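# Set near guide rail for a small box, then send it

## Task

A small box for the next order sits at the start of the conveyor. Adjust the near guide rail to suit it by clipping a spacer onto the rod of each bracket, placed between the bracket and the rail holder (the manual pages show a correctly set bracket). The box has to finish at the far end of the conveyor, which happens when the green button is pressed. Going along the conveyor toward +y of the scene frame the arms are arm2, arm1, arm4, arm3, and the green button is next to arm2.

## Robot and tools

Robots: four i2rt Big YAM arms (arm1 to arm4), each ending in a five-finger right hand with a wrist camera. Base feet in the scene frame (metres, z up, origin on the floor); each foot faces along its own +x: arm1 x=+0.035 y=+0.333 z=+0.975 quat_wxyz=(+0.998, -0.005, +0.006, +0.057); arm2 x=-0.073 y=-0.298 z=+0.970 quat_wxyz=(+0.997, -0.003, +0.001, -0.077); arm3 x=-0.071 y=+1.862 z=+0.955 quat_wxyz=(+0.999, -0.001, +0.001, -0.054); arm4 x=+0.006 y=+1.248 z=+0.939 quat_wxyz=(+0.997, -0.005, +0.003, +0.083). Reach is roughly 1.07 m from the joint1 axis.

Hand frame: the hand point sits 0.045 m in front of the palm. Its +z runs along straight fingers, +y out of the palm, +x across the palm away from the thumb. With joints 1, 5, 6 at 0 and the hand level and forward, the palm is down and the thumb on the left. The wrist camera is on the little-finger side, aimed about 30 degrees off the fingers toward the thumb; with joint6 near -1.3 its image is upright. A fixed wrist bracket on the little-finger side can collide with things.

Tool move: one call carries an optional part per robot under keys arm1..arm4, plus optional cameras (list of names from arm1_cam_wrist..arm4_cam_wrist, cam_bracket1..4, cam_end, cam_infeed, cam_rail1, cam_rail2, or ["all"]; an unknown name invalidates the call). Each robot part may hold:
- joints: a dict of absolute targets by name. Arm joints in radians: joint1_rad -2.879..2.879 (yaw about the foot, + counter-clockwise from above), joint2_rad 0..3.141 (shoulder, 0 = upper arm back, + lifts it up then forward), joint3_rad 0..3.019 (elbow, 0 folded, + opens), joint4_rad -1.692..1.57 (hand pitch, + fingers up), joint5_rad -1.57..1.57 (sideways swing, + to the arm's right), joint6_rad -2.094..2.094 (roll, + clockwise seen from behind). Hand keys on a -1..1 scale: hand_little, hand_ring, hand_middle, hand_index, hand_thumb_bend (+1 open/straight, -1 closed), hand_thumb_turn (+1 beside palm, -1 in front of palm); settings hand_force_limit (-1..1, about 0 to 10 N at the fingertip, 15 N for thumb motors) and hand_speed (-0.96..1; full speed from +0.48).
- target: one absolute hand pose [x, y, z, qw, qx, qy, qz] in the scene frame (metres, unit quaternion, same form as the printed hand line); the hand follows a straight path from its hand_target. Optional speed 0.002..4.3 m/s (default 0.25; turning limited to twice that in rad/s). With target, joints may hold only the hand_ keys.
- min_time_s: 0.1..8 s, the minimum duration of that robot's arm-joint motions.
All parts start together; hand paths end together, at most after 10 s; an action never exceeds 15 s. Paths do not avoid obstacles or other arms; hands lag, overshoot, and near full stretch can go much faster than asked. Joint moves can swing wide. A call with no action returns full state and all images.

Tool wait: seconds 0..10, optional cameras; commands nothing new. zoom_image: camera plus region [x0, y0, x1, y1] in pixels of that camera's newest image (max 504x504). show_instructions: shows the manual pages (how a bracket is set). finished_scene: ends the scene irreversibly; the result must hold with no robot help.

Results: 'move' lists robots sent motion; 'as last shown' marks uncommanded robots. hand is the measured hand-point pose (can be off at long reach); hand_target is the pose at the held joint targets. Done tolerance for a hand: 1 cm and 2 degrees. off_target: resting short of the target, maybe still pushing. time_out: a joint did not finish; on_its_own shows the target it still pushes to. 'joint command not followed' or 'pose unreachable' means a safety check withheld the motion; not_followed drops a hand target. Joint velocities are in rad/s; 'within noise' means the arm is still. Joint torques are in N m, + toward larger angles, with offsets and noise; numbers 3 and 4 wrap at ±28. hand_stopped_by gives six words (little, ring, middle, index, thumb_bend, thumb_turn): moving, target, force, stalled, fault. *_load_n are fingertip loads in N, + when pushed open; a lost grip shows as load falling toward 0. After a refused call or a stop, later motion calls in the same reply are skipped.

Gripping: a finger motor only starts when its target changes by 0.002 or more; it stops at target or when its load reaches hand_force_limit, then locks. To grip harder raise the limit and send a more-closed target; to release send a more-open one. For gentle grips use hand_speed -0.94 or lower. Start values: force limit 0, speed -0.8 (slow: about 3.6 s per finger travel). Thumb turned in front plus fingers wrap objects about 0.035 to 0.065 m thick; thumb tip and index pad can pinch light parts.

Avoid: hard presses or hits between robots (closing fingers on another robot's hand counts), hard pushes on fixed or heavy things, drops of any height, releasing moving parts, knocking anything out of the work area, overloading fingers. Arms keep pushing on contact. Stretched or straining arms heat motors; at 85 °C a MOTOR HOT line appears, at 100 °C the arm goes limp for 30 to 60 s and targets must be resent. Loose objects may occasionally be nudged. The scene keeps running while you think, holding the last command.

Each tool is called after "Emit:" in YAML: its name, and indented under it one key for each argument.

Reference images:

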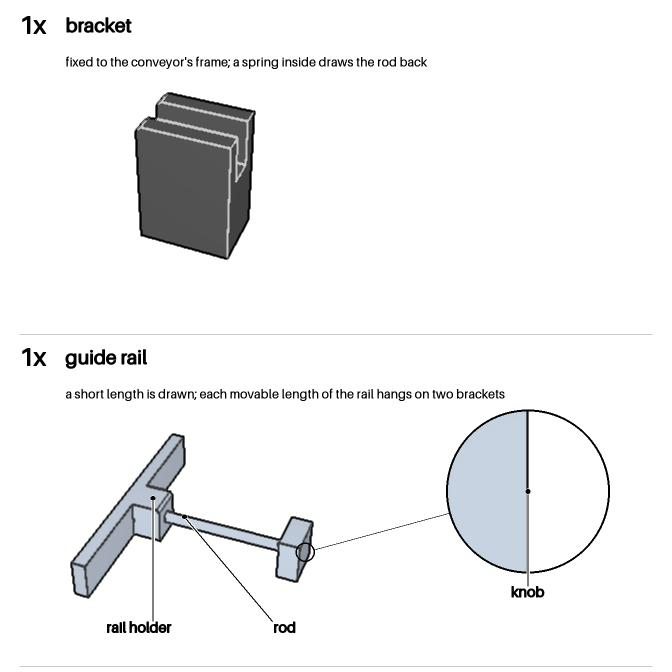

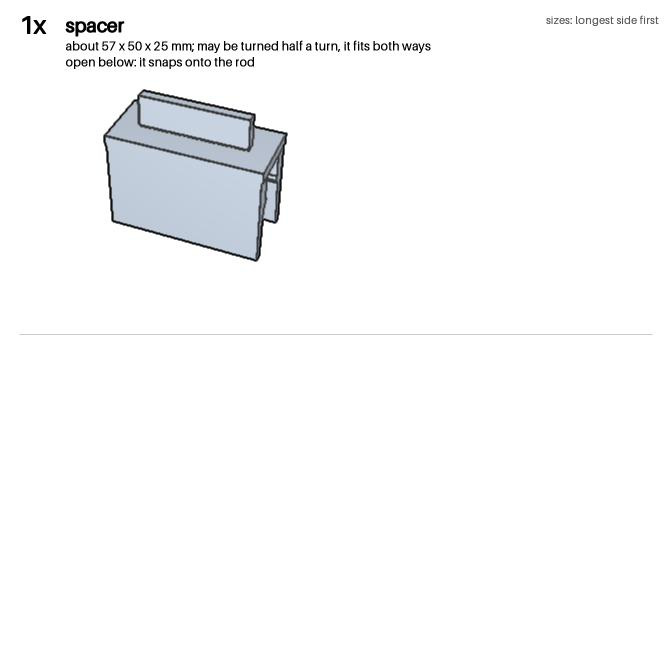

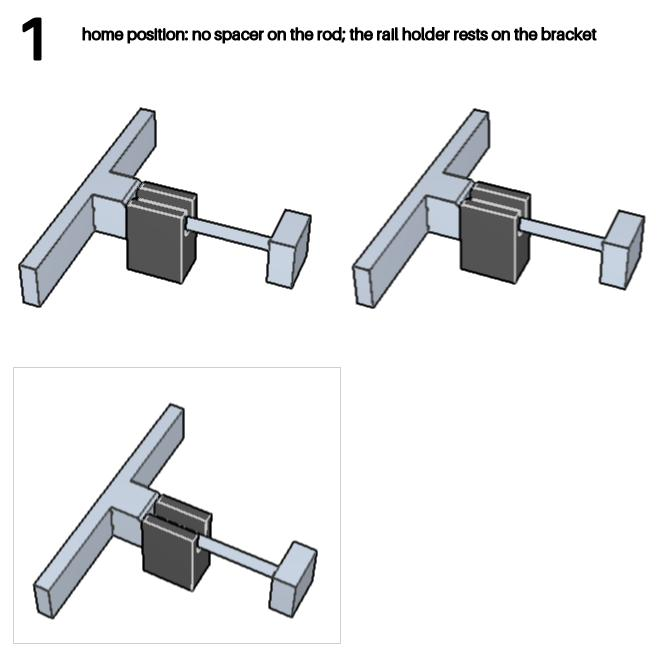

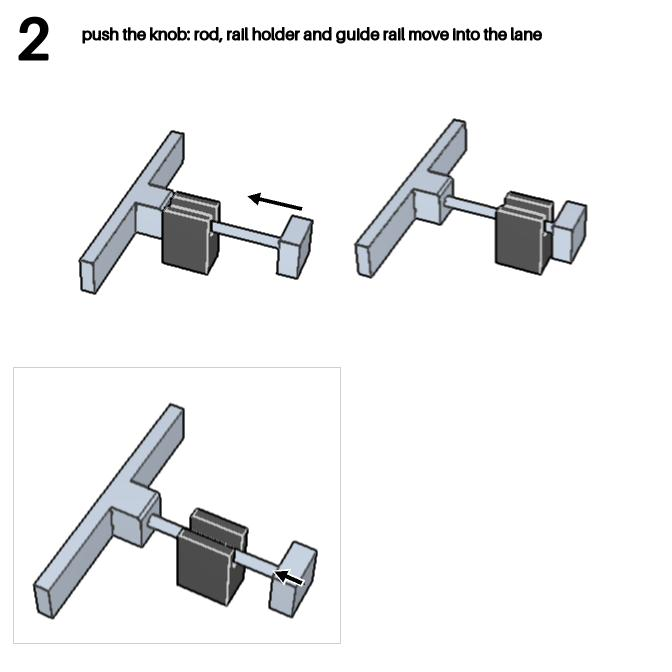

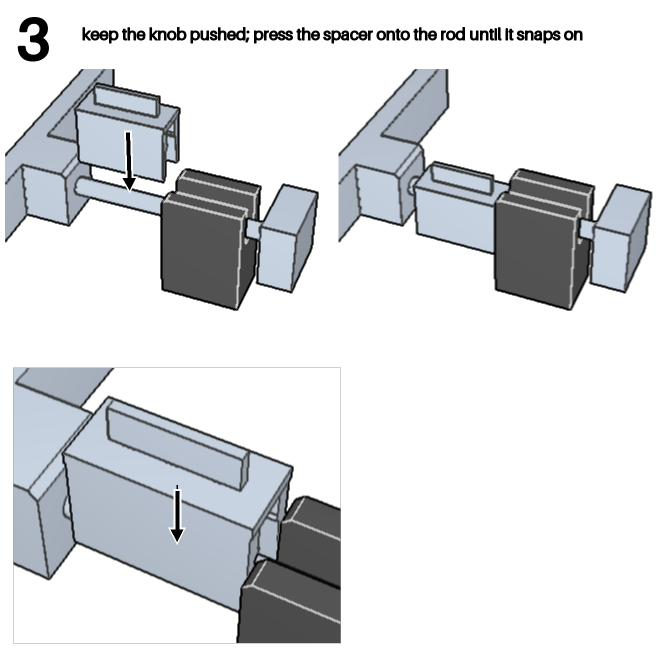

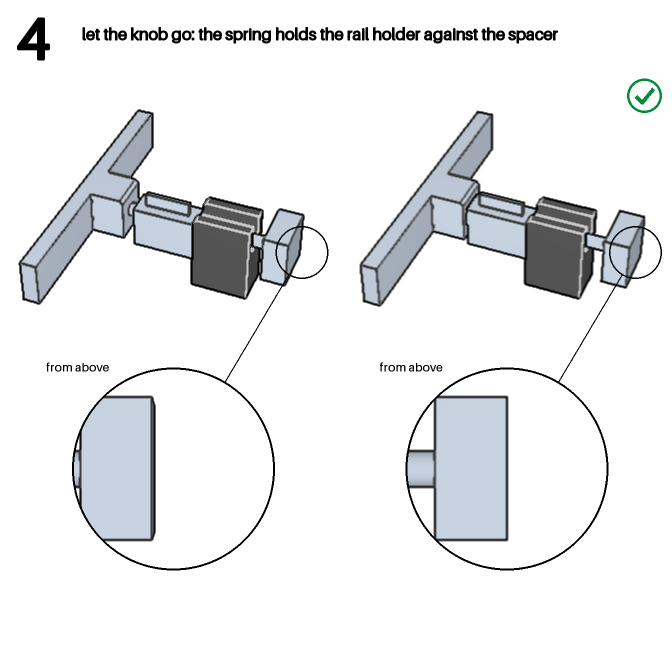

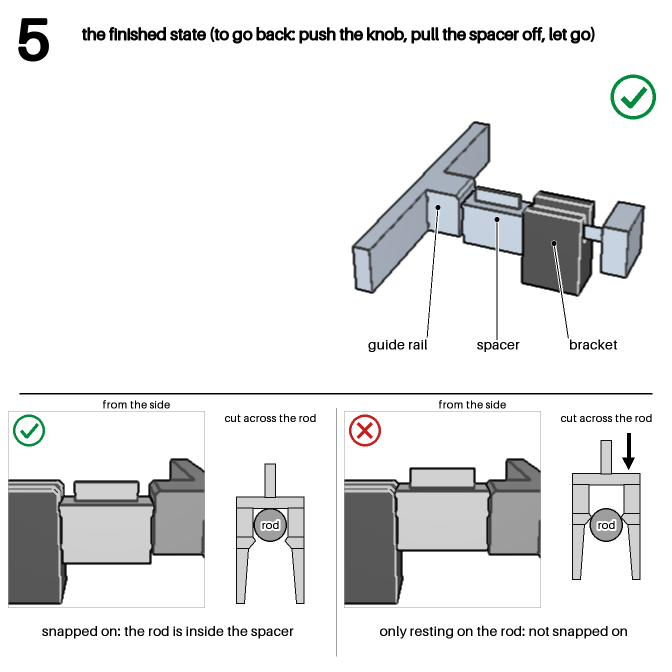

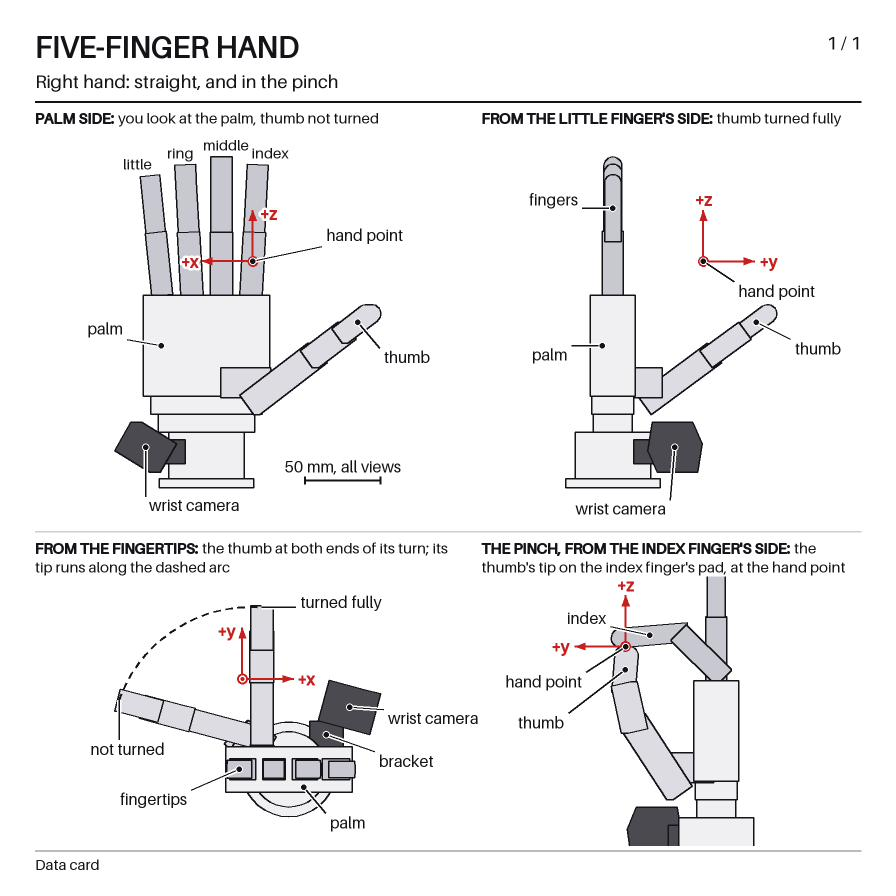

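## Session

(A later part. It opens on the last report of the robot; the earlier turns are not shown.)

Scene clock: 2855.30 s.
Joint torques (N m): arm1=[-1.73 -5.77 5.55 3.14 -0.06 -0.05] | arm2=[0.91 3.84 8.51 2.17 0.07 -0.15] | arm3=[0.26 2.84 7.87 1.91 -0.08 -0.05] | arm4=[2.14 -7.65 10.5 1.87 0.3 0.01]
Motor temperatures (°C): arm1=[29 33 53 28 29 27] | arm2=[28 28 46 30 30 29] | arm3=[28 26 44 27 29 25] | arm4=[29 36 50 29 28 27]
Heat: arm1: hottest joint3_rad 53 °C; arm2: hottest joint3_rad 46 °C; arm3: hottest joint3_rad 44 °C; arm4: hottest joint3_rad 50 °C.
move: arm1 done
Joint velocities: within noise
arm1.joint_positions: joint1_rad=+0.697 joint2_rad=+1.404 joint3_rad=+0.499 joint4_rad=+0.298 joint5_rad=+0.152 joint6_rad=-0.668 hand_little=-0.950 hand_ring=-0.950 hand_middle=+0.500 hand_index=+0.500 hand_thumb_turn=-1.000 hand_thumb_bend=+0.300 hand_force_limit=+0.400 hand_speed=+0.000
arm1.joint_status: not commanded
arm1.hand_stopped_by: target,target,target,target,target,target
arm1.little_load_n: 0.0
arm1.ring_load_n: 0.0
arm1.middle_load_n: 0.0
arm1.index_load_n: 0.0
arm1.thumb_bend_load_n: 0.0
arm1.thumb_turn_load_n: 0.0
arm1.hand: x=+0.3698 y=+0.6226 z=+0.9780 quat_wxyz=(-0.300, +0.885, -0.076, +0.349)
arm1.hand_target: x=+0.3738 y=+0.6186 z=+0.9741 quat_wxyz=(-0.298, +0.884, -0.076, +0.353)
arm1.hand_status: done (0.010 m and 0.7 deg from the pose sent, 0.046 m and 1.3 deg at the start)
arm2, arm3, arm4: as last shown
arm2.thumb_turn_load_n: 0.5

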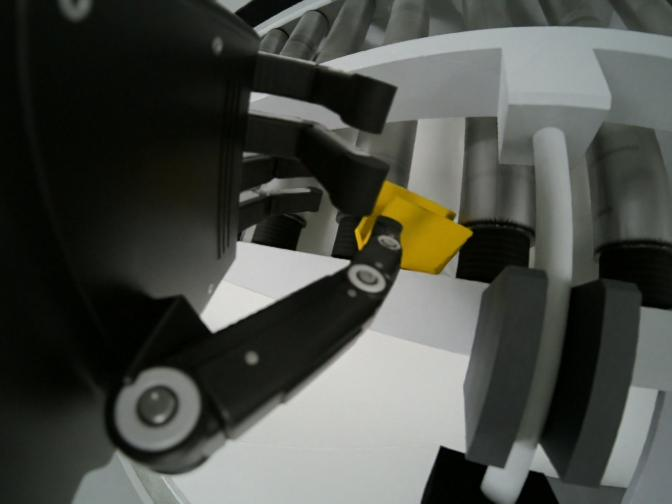

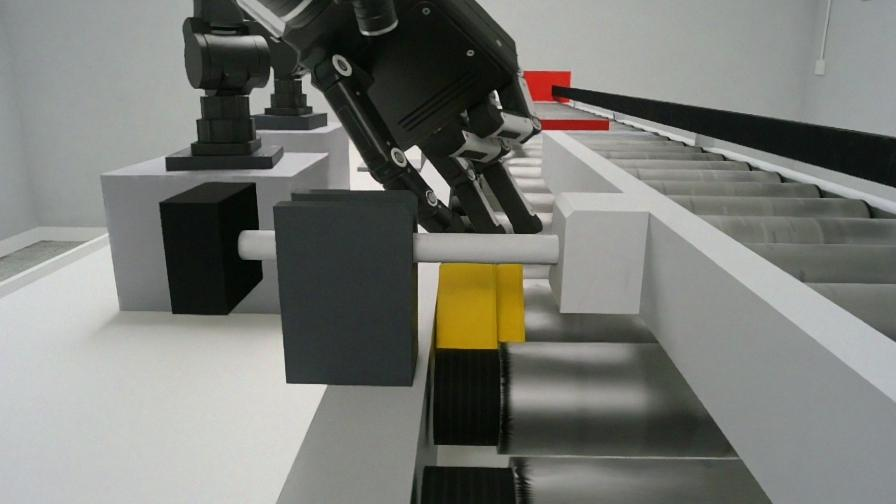

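Emit:
move:
  arm1: {"target":[0.378,0.599,0.962,-0.2965,0.8836,-0.0773,0.3534],"speed":0.06}
  cameras: ["arm1_cam_wrist","cam_bracket1"]

Emit:
zoom_image:
  camera: "arm1_cam_wrist"
  region: [320, 170, 500, 330]

Emit:
zoom_image:
  camera: "cam_bracket1"
  region: [400, 150, 600, 360]

Scene clock: 2913.87 s.
Joint torques (N m): arm1=[-1.2 -6.07 5.42 3.06 -0.06 -0.02] | arm2=[0.97 3.78 8.5 2.17 0.06 -0.15] | arm3=[0.26 2.84 7.88 1.91 -0.08 -0.05] | arm4=[2.14 -7.71 10.5 1.89 0.3 0.02]
Motor temperatures (°C): arm1=[28 33 47 28 28 27] | arm2=[28 28 46 30 30 29] | arm3=[28 26 44 27 29 25] | arm4=[29 36 50 29 28 27]
Heat: arm1: hottest joint3_rad 47 °C; arm2: hottest joint3_rad 46 °C; arm3: hottest joint3_rad 44 °C; arm4: hottest joint3_rad 50 °C.
move: arm1 done
Joint velocities: within noise
arm1.joint_positions: joint1_rad=+0.645 joint2_rad=+1.418 joint3_rad=+0.462 joint4_rad=+0.354 joint5_rad=+0.114 joint6_rad=-0.694 hand_little=-0.950 hand_ring=-0.950 hand_middle=+0.500 hand_index=+0.500 hand_thumb_turn=-1.000 hand_thumb_bend=+0.300 hand_force_limit=+0.400 hand_speed=+0.000
arm1.joint_status: not commanded
arm1.hand_stopped_by: target,target,target,target,target,target
arm1.little_load_n: 0.0
arm1.ring_load_n: 0.0
arm1.middle_load_n: 0.0
arm1.index_load_n: 0.0
arm1.thumb_bend_load_n: 0.0
arm1.thumb_turn_load_n: 0.0
arm1.hand: x=+0.3747 y=+0.6032 z=+0.9669 quat_wxyz=(-0.299, +0.884, -0.079, +0.350)
arm1.hand_target: x=+0.3774 y=+0.5981 z=+0.9616 quat_wxyz=(-0.296, +0.884, -0.078, +0.353)
arm1.hand_status: done (0.007 m and 0.5 deg from the pose sent, 0.030 m and 0.7 deg at the start)
arm2, arm3, arm4: as last shown
arm2.ring_load_n: -0.5
arm2.thumb_turn_load_n: -0.5

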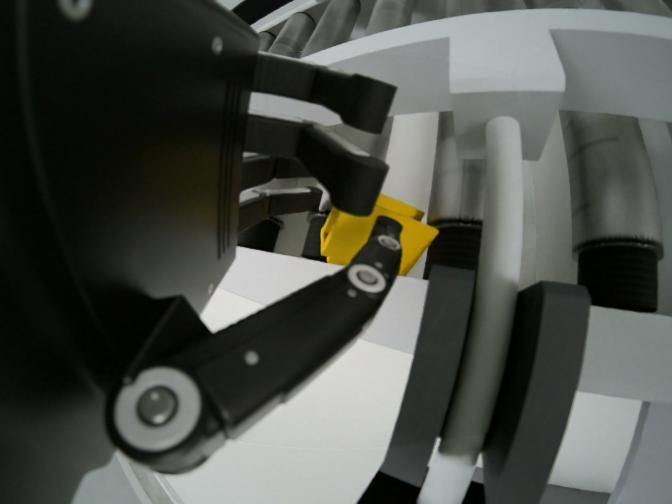

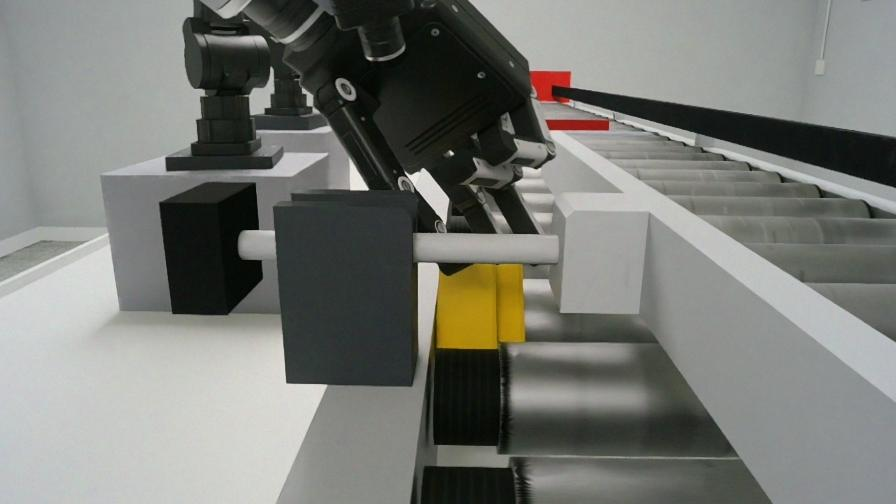

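Scaled by 2.800 from the camera's image (finer frame: 960x720).

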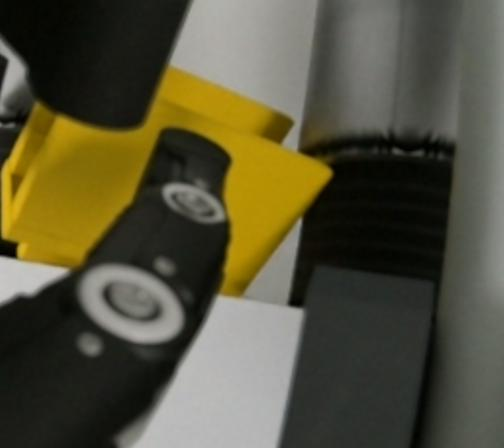

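Scaled by 2.400.

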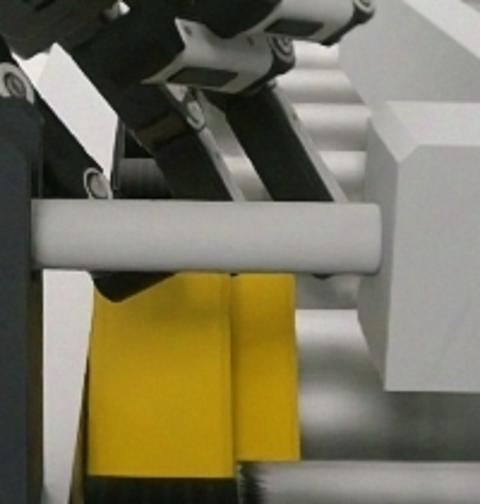

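Emit:
move:
  arm1: {"target":[0.3824,0.5885,0.9585,-0.2965,0.8836,-0.0773,0.3534],"speed":0.05}
  cameras: ["arm1_cam_wrist","cam_bracket1"]

Emit:
zoom_image:
  camera: "arm1_cam_wrist"
  region: [300, 150, 480, 310]

Emit:
zoom_image:
  camera: "cam_bracket1"
  region: [400, 150, 600, 360]

Scene clock: 2922.07 s.
Joint torques (N m): arm1=[-1.85 -5.48 5.05 3.19 -0.08 -0.02] | arm2=[0.97 3.84 8.51 2.17 0.07 -0.15] | arm3=[0.26 2.84 7.88 1.91 -0.08 -0.05] | arm4=[2.08 -7.65 10.47 1.89 0.3 0.01]
Motor temperatures (°C): arm1=[28 33 47 28 28 27] | arm2=[28 28 46 30 30 29] | arm3=[28 26 44 27 29 25] | arm4=[29 36 50 29 28 27]
Heat: arm1: hottest joint3_rad 47 °C; arm2: hottest joint3_rad 46 °C; arm3: hottest joint3_rad 44 °C; arm4: hottest joint3_rad 50 °C.
move: arm1 off_target
Joint velocities: within noise
arm1.joint_positions: joint1_rad=+0.619 joint2_rad=+1.420 joint3_rad=+0.451 joint4_rad=+0.374 joint5_rad=+0.086 joint6_rad=-0.714 hand_little=-0.950 hand_ring=-0.950 hand_middle=+0.500 hand_index=+0.500 hand_thumb_turn=-1.000 hand_thumb_bend=+0.300 hand_force_limit=+0.400 hand_speed=+0.000
arm1.joint_status: not commanded
arm1.hand_stopped_by: target,target,target,target,target,target
arm1.little_load_n: 0.5
arm1.ring_load_n: 0.0
arm1.middle_load_n: 0.0
arm1.index_load_n: 0.0
arm1.thumb_bend_load_n: 0.0
arm1.thumb_turn_load_n: 0.0
arm1.hand: x=+0.3783 y=+0.5966 z=+0.9655 quat_wxyz=(-0.302, +0.883, -0.075, +0.351)
arm1.hand_target: x=+0.3802 y=+0.5909 z=+0.9592 quat_wxyz=(-0.298, +0.884, -0.075, +0.353)
arm1.hand_status: off_target (0.011 m and 0.8 deg from the pose sent, 0.019 m and 0.5 deg at the start)
arm2, arm3, arm4: as last shown
arm2.ring_load_n: 0.0
arm2.thumb_turn_load_n: 0.0
arm3.middle_load_n: -0.5

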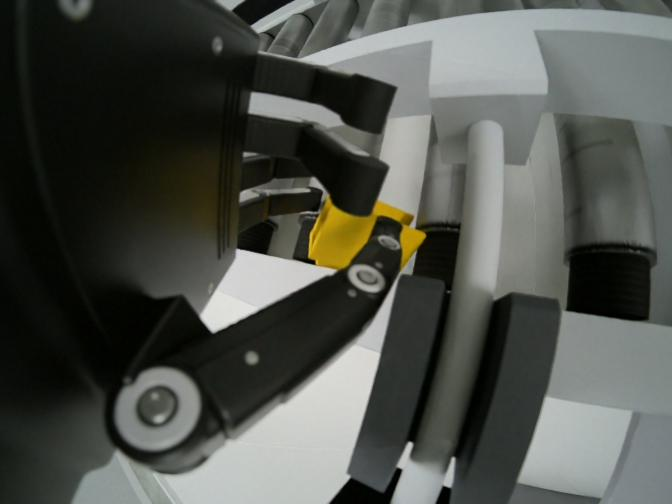

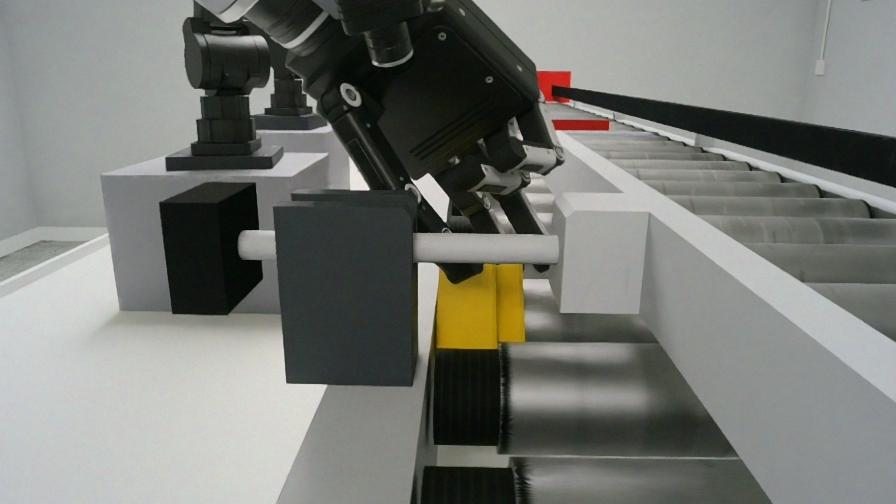

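Scaled by 2.800 from the camera's image (finer frame: 960x720).

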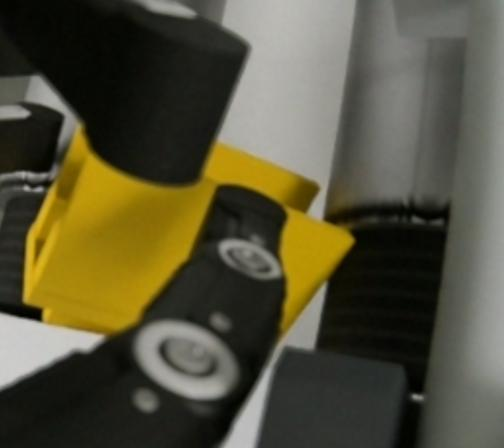

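Scaled by 2.400.

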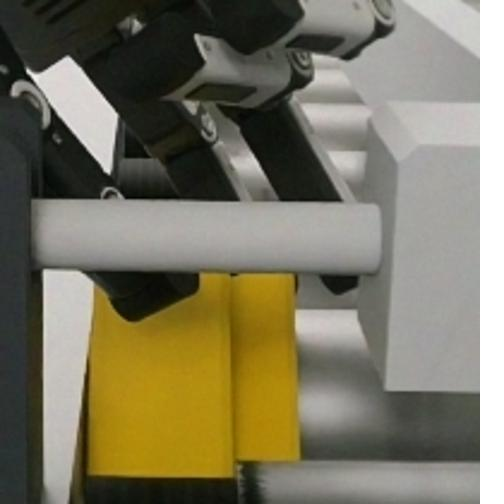

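Emit:
move:
  arm1: {"target":[0.3775,0.583,0.950,-0.2965,0.8836,-0.0773,0.3534],"speed":0.05}
  cameras: ["arm1_cam_wrist","cam_bracket1"]

Emit:
zoom_image:
  camera: "arm1_cam_wrist"
  region: [280, 150, 460, 310]

Emit:
zoom_image:
  camera: "cam_bracket1"
  region: [400, 150, 600, 360]

Scene clock: 2961.73 s.
Joint torques (N m): arm1=[-1.67 -4.95 4.64 2.69 -0.02 -0.05] | arm2=[0.97 3.84 8.5 2.17 0.07 -0.15] | arm3=[0.21 2.84 7.88 1.91 -0.07 -0.05] | arm4=[2.14 -7.77 10.48 1.88 0.31 0.01]
Motor temperatures (°C): arm1=[28 33 46 28 28 27] | arm2=[28 28 46 30 30 29] | arm3=[28 26 44 27 29 25] | arm4=[29 36 50 29 28 27]
Heat: arm1: hottest joint3_rad 46 °C; arm2: hottest joint3_rad 46 °C; arm3: hottest joint3_rad 44 °C; arm4: hottest joint3_rad 50 °C.
move: arm1 off_target
Joint velocities: within noise
arm1.joint_positions: joint1_rad=+0.614 joint2_rad=+1.429 joint3_rad=+0.431 joint4_rad=+0.421 joint5_rad=+0.082 joint6_rad=-0.714 hand_little=-0.950 hand_ring=-0.950 hand_middle=+0.500 hand_index=+0.500 hand_thumb_turn=-1.000 hand_thumb_bend=+0.300 hand_force_limit=+0.400 hand_speed=+0.000
arm1.joint_status: not commanded
arm1.hand_stopped_by: target,target,target,target,target,target
arm1.little_load_n: 0.0
arm1.ring_load_n: 0.0
arm1.middle_load_n: 0.0
arm1.index_load_n: 0.0
arm1.thumb_bend_load_n: 0.0
arm1.thumb_turn_load_n: 0.0
arm1.hand: x=+0.3775 y=+0.5944 z=+0.9625 quat_wxyz=(-0.309, +0.879, -0.076, +0.356)
arm1.hand_target: x=+0.3766 y=+0.5840 z=+0.9509 quat_wxyz=(-0.298, +0.884, -0.077, +0.353)
arm1.hand_status: off_target (0.017 m and 1.6 deg from the pose sent, 0.021 m and 0.8 deg at the start)
arm2.joint_positions: joint1_rad=+0.146 joint2_rad=+0.560 joint3_rad=+1.336 joint4_rad=-1.211 joint5_rad=+0.058 joint6_rad=-1.149 hand_little=+1.000 hand_ring=+1.000 hand_middle=+1.000 hand_index=+1.000 hand_thumb_turn=+1.000 hand_thumb_bend=+1.000 hand_force_limit=+0.000 hand_speed=-0.800
arm2.joint_status: not commanded
arm2.hand_stopped_by: target,target,target,target,target,target
arm2.little_load_n: 0.0
arm2.ring_load_n: 0.0
arm2.middle_load_n: -0.5
arm2.index_load_n: 0.0
arm2.thumb_bend_load_n: 0.0
arm2.thumb_turn_load_n: 0.0
arm2.hand: x=+0.1562 y=-0.3514 z=+1.4671 quat_wxyz=(-0.084, +0.821, -0.194, +0.530)
arm2.hand_target: x=+0.1552 y=-0.3513 z=+1.4789 quat_wxyz=(-0.086, +0.814, -0.192, +0.541)
arm2.hand_status: not commanded
arm3.joint_positions: joint1_rad=-0.183 joint2_rad=+0.625 joint3_rad=+1.366 joint4_rad=-1.295 joint5_rad=-0.032 joint6_rad=-1.281 hand_little=+1.000 hand_ring=+1.000 hand_middle=+1.000 hand_index=+1.000 hand_thumb_turn=+1.000 hand_thumb_bend=+1.000 hand_force_limit=+0.000 hand_speed=-0.800
arm3.joint_status: not commanded
arm3.hand_stopped_by: target,target,target,target,target,target
arm3.little_load_n: 0.0
arm3.ring_load_n: 0.0
arm3.middle_load_n: 0.0
arm3.index_load_n: 0.0
arm3.thumb_bend_load_n: 0.0
arm3.thumb_turn_load_n: 0.0
arm3.hand: x=+0.1496 y=+1.7528 z=+1.4379 quat_wxyz=(-0.013, +0.840, -0.242, +0.485)
arm3.hand_target: x=+0.1488 y=+1.7531 z=+1.4458 quat_wxyz=(-0.013, +0.836, -0.241, +0.494)
arm3.hand_status: not commanded
arm4: as last shown
arm4.ring_load_n: 0.5

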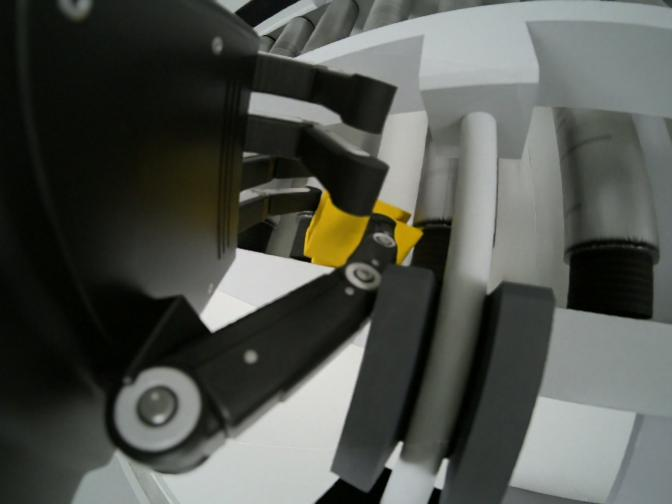

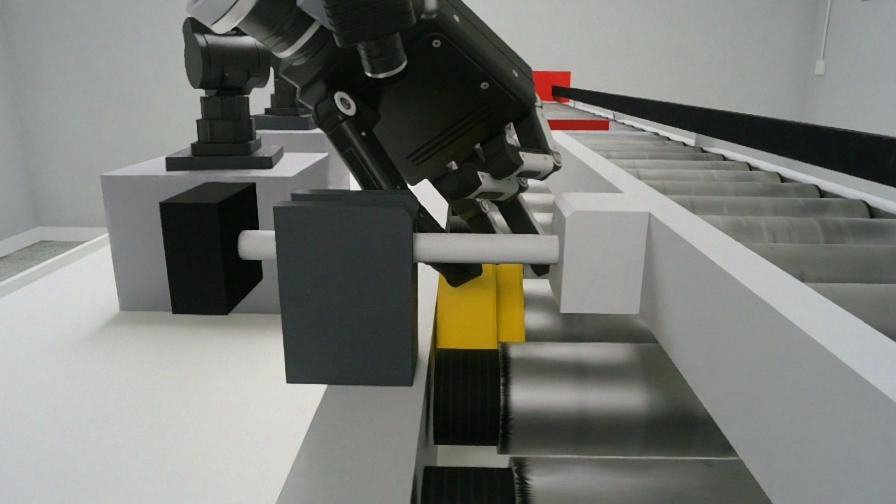

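Scaled by 2.800 from the camera's image (finer frame: 960x720).

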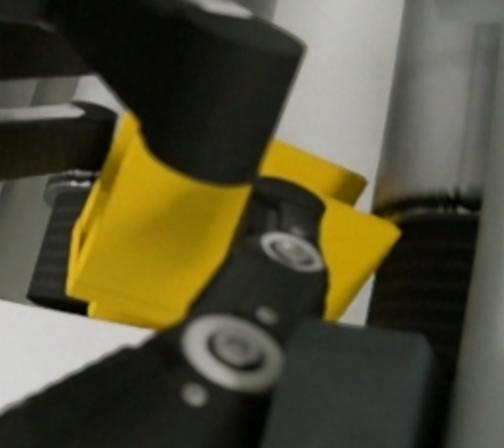

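Scaled by 2.400.

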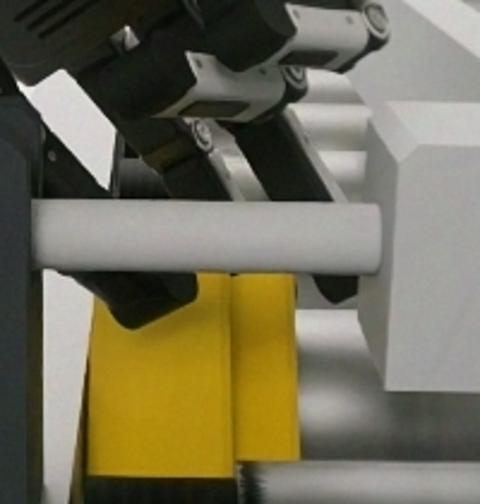

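Emit:
move:
  arm1: {"target":[0.363,0.613,0.968,-0.2965,0.8836,-0.0773,0.3534],"speed":0.08,"joints":{"hand_index":-0.9}}
  cameras: ["arm1_cam_wrist","cam_bracket1"]

Emit:
zoom_image:
  camera: "cam_bracket1"
  region: [400, 150, 600, 360]

Scene clock: 2990.90 s.
Joint torques (N m): arm1=[0.85 -6.12 6.65 1.11 0.09 0.25] | arm2=[0.97 3.84 8.5 2.17 0.07 -0.15] | arm3=[0.21 2.84 7.87 1.89 -0.08 -0.05] | arm4=[2.14 -7.77 10.48 1.89 0.32 0.01]
Motor temperatures (°C): arm1=[28 33 44 28 28 27] | arm2=[28 28 46 30 30 29] | arm3=[28 26 44 27 29 25] | arm4=[29 35 49 29 28 27]
Heat: arm1: hottest joint3_rad 44 °C; arm2: hottest joint3_rad 46 °C; arm3: hottest joint3_rad 44 °C; arm4: hottest joint3_rad 49 °C.
move: arm1 off_target
Joint velocities: within noise
arm1.joint_positions: joint1_rad=+0.688 joint2_rad=+1.409 joint3_rad=+0.445 joint4_rad=+0.366 joint5_rad=+0.166 joint6_rad=-0.699 hand_little=-0.950 hand_ring=-0.950 hand_middle=+0.500 hand_index=-0.221 hand_thumb_turn=-1.000 hand_thumb_bend=+0.300 hand_force_limit=+0.400 hand_speed=+0.000
arm1.joint_status: hand_index off_target (ended at -0.221, target -0.900)
arm1.hand_stopped_by: target,target,target,force,target,target
arm1.little_load_n: 0.5
arm1.ring_load_n: 0.5
arm1.middle_load_n: 0.0
arm1.index_load_n: 0.5
arm1.thumb_bend_load_n: 1.5
arm1.thumb_turn_load_n: -1.0
arm1.hand: x=+0.3654 y=+0.6055 z=+0.9676 quat_wxyz=(-0.292, +0.883, -0.070, +0.362)
arm1.hand_target: x=+0.3635 y=+0.6117 z=+0.9680 quat_wxyz=(-0.293, +0.884, -0.072, +0.356)
arm1.hand_status: done (0.008 m and 1.4 deg from the pose sent, 0.024 m and 1.6 deg at the start)
arm2, arm3, arm4: as last shown
arm2.little_load_n: 0.5
arm2.middle_load_n: 0.0
arm4.ring_load_n: 0.0

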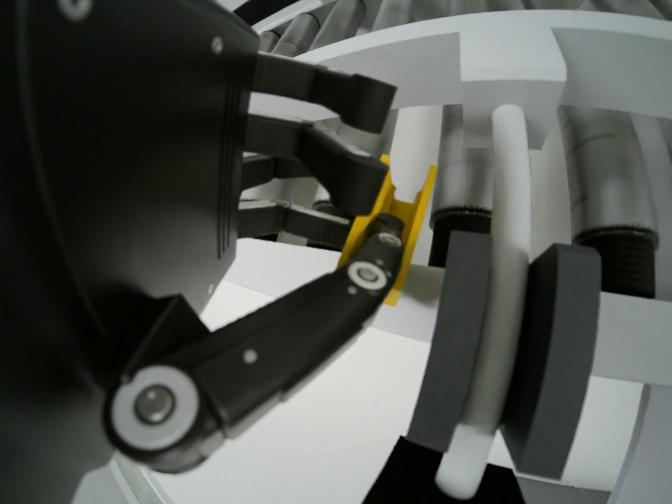

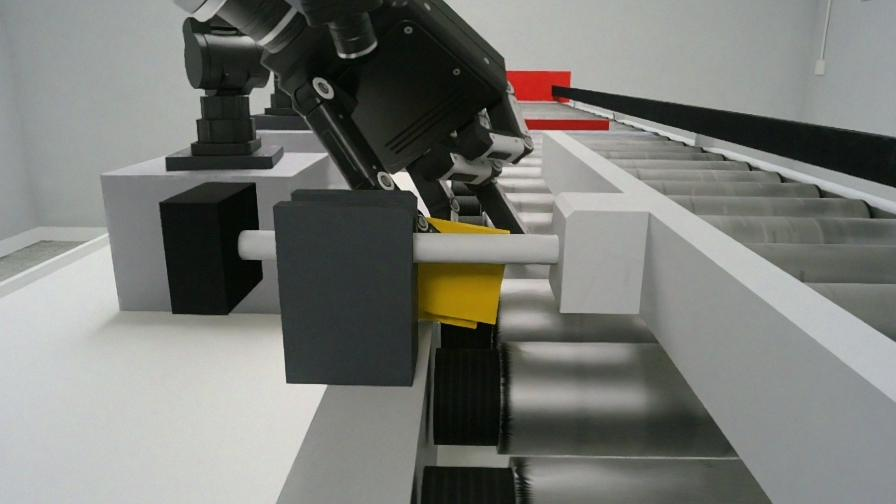

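Scaled by 2.400.

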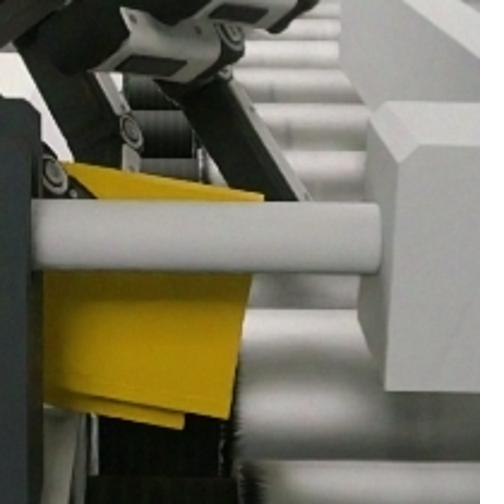

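Emit:
zoom_image:
  camera: "arm1_cam_wrist"
  region: [300, 130, 480, 320]

Emit:
wait:
  seconds: 0.1
  cameras: ["cam_rail1","cam_bracket2"]

Emit:
zoom_image:
  camera: "cam_bracket2"
  region: [380, 110, 500, 220]

Scaled by 2.653 from the camera's image (finer frame: 960x720).

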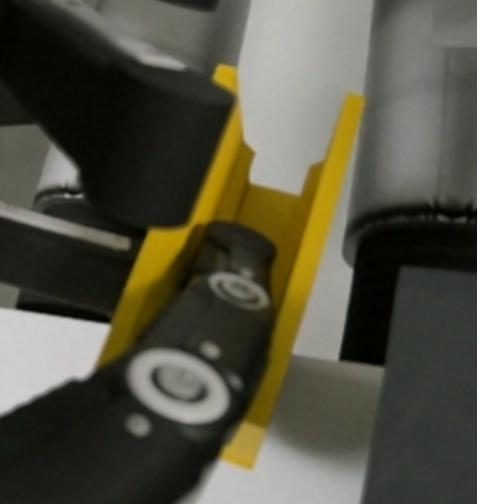

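Scene clock: 2995.43 s.
Joint torques (N m): arm1=[0.21 -6.65 6.49 1.1 0.1 0.26] | arm2=[0.97 3.78 8.53 2.15 0.07 -0.15] | arm3=[0.21 2.84 7.87 1.89 -0.08 -0.05] | arm4=[2.14 -7.65 10.52 1.88 0.31 0.01]
Motor temperatures (°C): arm1=[28 33 45 28 28 27] | arm2=[28 28 46 30 30 29] | arm3=[28 26 44 27 29 25] | arm4=[29 35 49 29 28 27]
Heat: arm1: hottest joint3_rad 45 °C; arm2: hottest joint3_rad 46 °C; arm3: hottest joint3_rad 44 °C; arm4: hottest joint3_rad 49 °C.
Joint velocities: within noise
arm1.joint_positions: joint1_rad=+0.688 joint2_rad=+1.409 joint3_rad=+0.445 joint4_rad=+0.366 joint5_rad=+0.166 joint6_rad=-0.699 hand_little=-0.950 hand_ring=-0.950 hand_middle=+0.500 hand_index=-0.221 hand_thumb_turn=-1.000 hand_thumb_bend=+0.300 hand_force_limit=+0.400 hand_speed=+0.000
arm1.joint_status: hand_index off_target (ended at -0.221, target -0.900)
arm1.hand_stopped_by: target,target,target,force,target,target
arm1.little_load_n: 0.0
arm1.ring_load_n: 0.0
arm1.middle_load_n: 0.0
arm1.index_load_n: 0.5
arm1.thumb_bend_load_n: 1.0
arm1.thumb_turn_load_n: -1.0
arm1.hand: x=+0.3654 y=+0.6055 z=+0.9676 quat_wxyz=(-0.292, +0.883, -0.070, +0.362)
arm1.hand_target: x=+0.3635 y=+0.6117 z=+0.9680 quat_wxyz=(-0.293, +0.884, -0.072, +0.356)
arm1.hand_status: done (0.008 m and 1.4 deg from the pose sent, 0.024 m and 1.6 deg at the start)
arm2.joint_positions: joint1_rad=+0.146 joint2_rad=+0.560 joint3_rad=+1.336 joint4_rad=-1.211 joint5_rad=+0.058 joint6_rad=-1.149 hand_little=+1.000 hand_ring=+1.000 hand_middle=+1.000 hand_index=+1.000 hand_thumb_turn=+1.000 hand_thumb_bend=+1.000 hand_force_limit=+0.000 hand_speed=-0.800
arm2.joint_status: not commanded
arm2.hand_stopped_by: target,target,target,target,target,target
arm2.little_load_n: 0.0
arm2.ring_load_n: 0.0
arm2.middle_load_n: 0.0
arm2.index_load_n: 0.0
arm2.thumb_bend_load_n: 0.0
arm2.thumb_turn_load_n: 0.0
arm2.hand: x=+0.1562 y=-0.3514 z=+1.4671 quat_wxyz=(-0.084, +0.821, -0.194, +0.530)
arm2.hand_target: x=+0.1552 y=-0.3513 z=+1.4789 quat_wxyz=(-0.086, +0.814, -0.192, +0.541)
arm2.hand_status: not commanded
arm3.joint_positions: joint1_rad=-0.183 joint2_rad=+0.625 joint3_rad=+1.366 joint4_rad=-1.295 joint5_rad=-0.032 joint6_rad=-1.281 hand_little=+1.000 hand_ring=+1.000 hand_middle=+1.000 hand_index=+1.000 hand_thumb_turn=+1.000 hand_thumb_bend=+1.000 hand_force_limit=+0.000 hand_speed=-0.800
arm3.joint_status: not commanded
arm3.hand_stopped_by: target,target,target,target,target,target
arm3.little_load_n: 0.0
arm3.ring_load_n: 0.0
arm3.middle_load_n: 0.0
arm3.index_load_n: 0.0
arm3.thumb_bend_load_n: 0.0
arm3.thumb_turn_load_n: 0.0
arm3.hand: x=+0.1496 y=+1.7528 z=+1.4379 quat_wxyz=(-0.013, +0.840, -0.242, +0.485)
arm3.hand_target: x=+0.1488 y=+1.7531 z=+1.4458 quat_wxyz=(-0.013, +0.836, -0.241, +0.494)
arm3.hand_status: not commanded
arm4.joint_positions: joint1_rad=-1.013 joint2_rad=+1.205 joint3_rad=+1.602 joint4_rad=-1.222 joint5_rad=-0.006 joint6_rad=-1.036 hand_little=-1.000 hand_ring=-1.000 hand_middle=-0.950 hand_index=+1.000 hand_thumb_turn=+1.000 hand_thumb_bend=+0.600 hand_force_limit=+0.200 hand_speed=+0.000
arm4.joint_status: not commanded
arm4.hand_stopped_by: target,target,target,target,target,target
arm4.little_load_n: 0.0
arm4.ring_load_n: 0.0
arm4.middle_load_n: 0.0
arm4.index_load_n: 0.0
arm4.thumb_bend_load_n: 0.0
arm4.thumb_turn_load_n: 0.0
arm4.hand: x=+0.2747 y=+0.8983 z=+1.3622 quat_wxyz=(+0.060, +0.719, -0.590, +0.362)
arm4.hand_target: x=+0.2808 y=+0.8990 z=+1.3667 quat_wxyz=(+0.061, +0.719, -0.583, +0.373)
arm4.hand_status: not commanded
wait: 0.10 s; at rest from the start
pictures: cam_bracket2, cam_rail1

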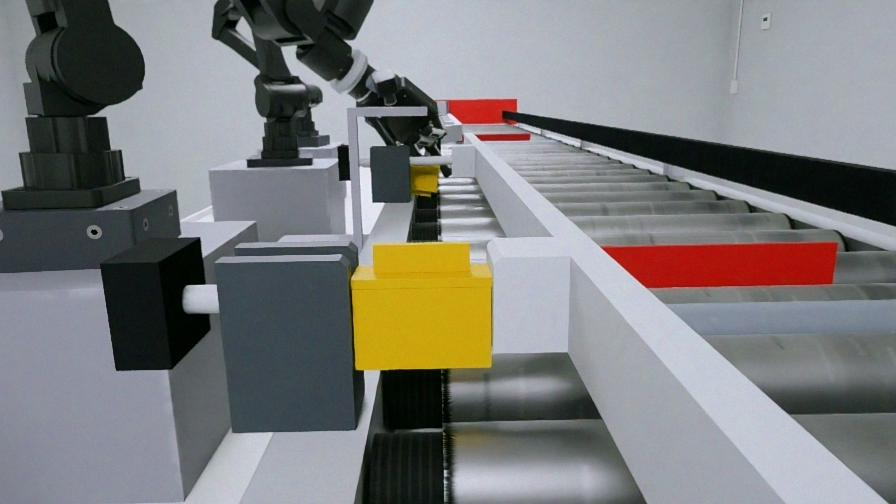

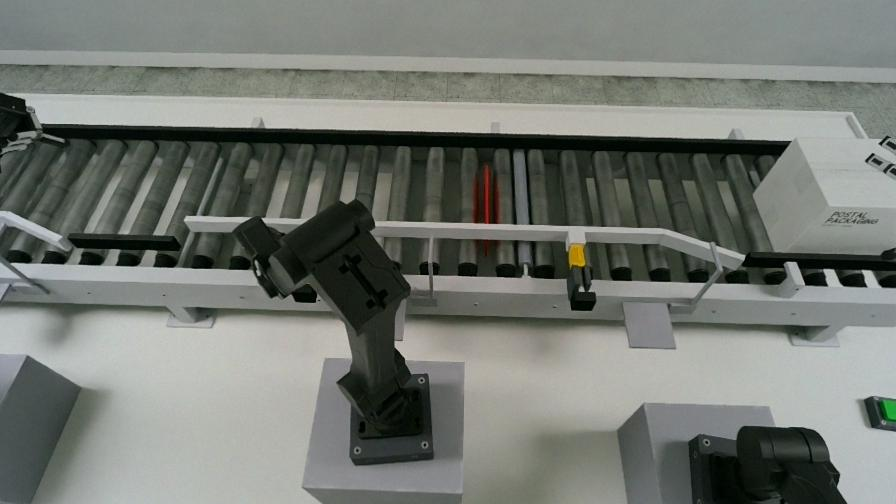

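Scaled by 4.200.

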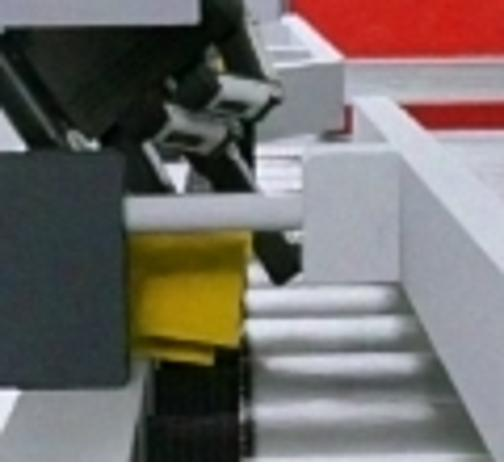

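Emit:
move:
  arm1: {"joints":{"hand_force_limit":-0.4,"hand_speed":-0.9,"hand_index":-0.35}}
  cameras: ["arm1_cam_wrist","cam_bracket1"]

Emit:
zoom_image:
  camera: "arm1_cam_wrist"
  region: [300, 130, 480, 320]

Scene clock: 3037.37 s.
Joint torques (N m): arm1=[0.85 -6.71 6.9 1.1 0.08 0.23] | arm2=[0.97 3.78 8.5 2.17 0.07 -0.14] | arm3=[0.21 2.84 7.87 1.91 -0.08 -0.05] | arm4=[2.08 -7.71 10.52 1.87 0.3 0.01]
Motor temperatures (°C): arm1=[28 33 47 27 28 27] | arm2=[28 28 46 30 30 29] | arm3=[28 26 44 27 29 25] | arm4=[29 35 49 29 28 27]
Heat: arm1: hottest joint3_rad 47 °C; arm2: hottest joint3_rad 46 °C; arm3: hottest joint3_rad 44 °C; arm4: hottest joint3_rad 49 °C.
move: arm1 off_target
Joint velocities: within noise
arm1.joint_positions: joint1_rad=+0.688 joint2_rad=+1.409 joint3_rad=+0.445 joint4_rad=+0.366 joint5_rad=+0.166 joint6_rad=-0.687 hand_little=-0.950 hand_ring=-0.950 hand_middle=+0.500 hand_index=-0.256 hand_thumb_turn=-1.000 hand_thumb_bend=+0.301 hand_force_limit=-0.400 hand_speed=-0.900
arm1.joint_status: hand_index off_target (ended at -0.256, target -0.350); the others done
arm1.hand_stopped_by: target,target,target,force,target,target
arm1.little_load_n: 0.0
arm1.ring_load_n: 0.0
arm1.middle_load_n: 0.0
arm1.index_load_n: 3.0
arm1.thumb_bend_load_n: 3.0
arm1.thumb_turn_load_n: -0.5
arm1.hand: x=+0.3648 y=+0.6061 z=+0.9673 quat_wxyz=(-0.294, +0.882, -0.075, +0.360)
arm1.hand_target: x=+0.3630 y=+0.6122 z=+0.9678 quat_wxyz=(-0.295, +0.884, -0.076, +0.354)
arm1.hand_status: not commanded
arm2, arm3, arm4: as last shown
arm2.little_load_n: 0.5

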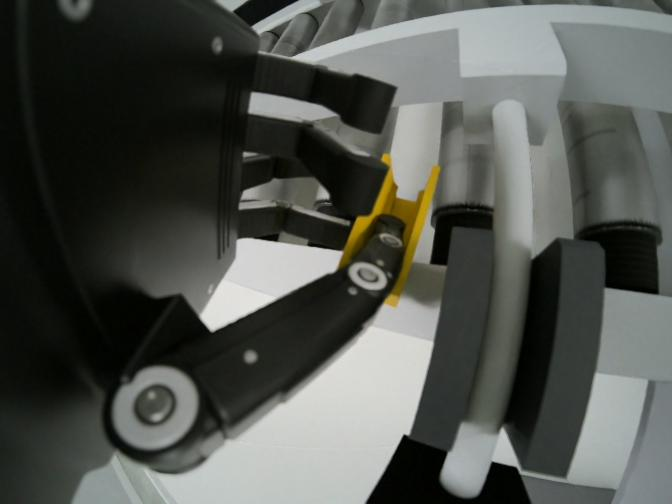

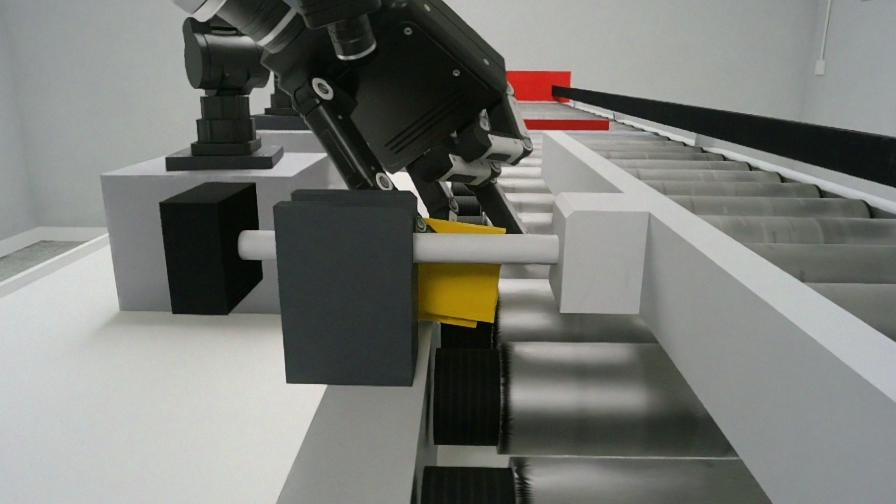

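Scaled by 2.653 from the camera's image (finer frame: 960x720).

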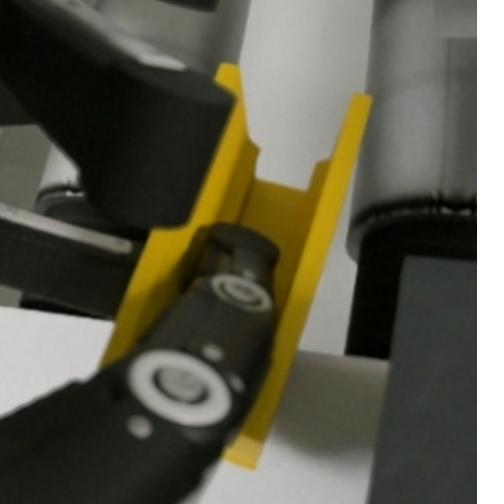

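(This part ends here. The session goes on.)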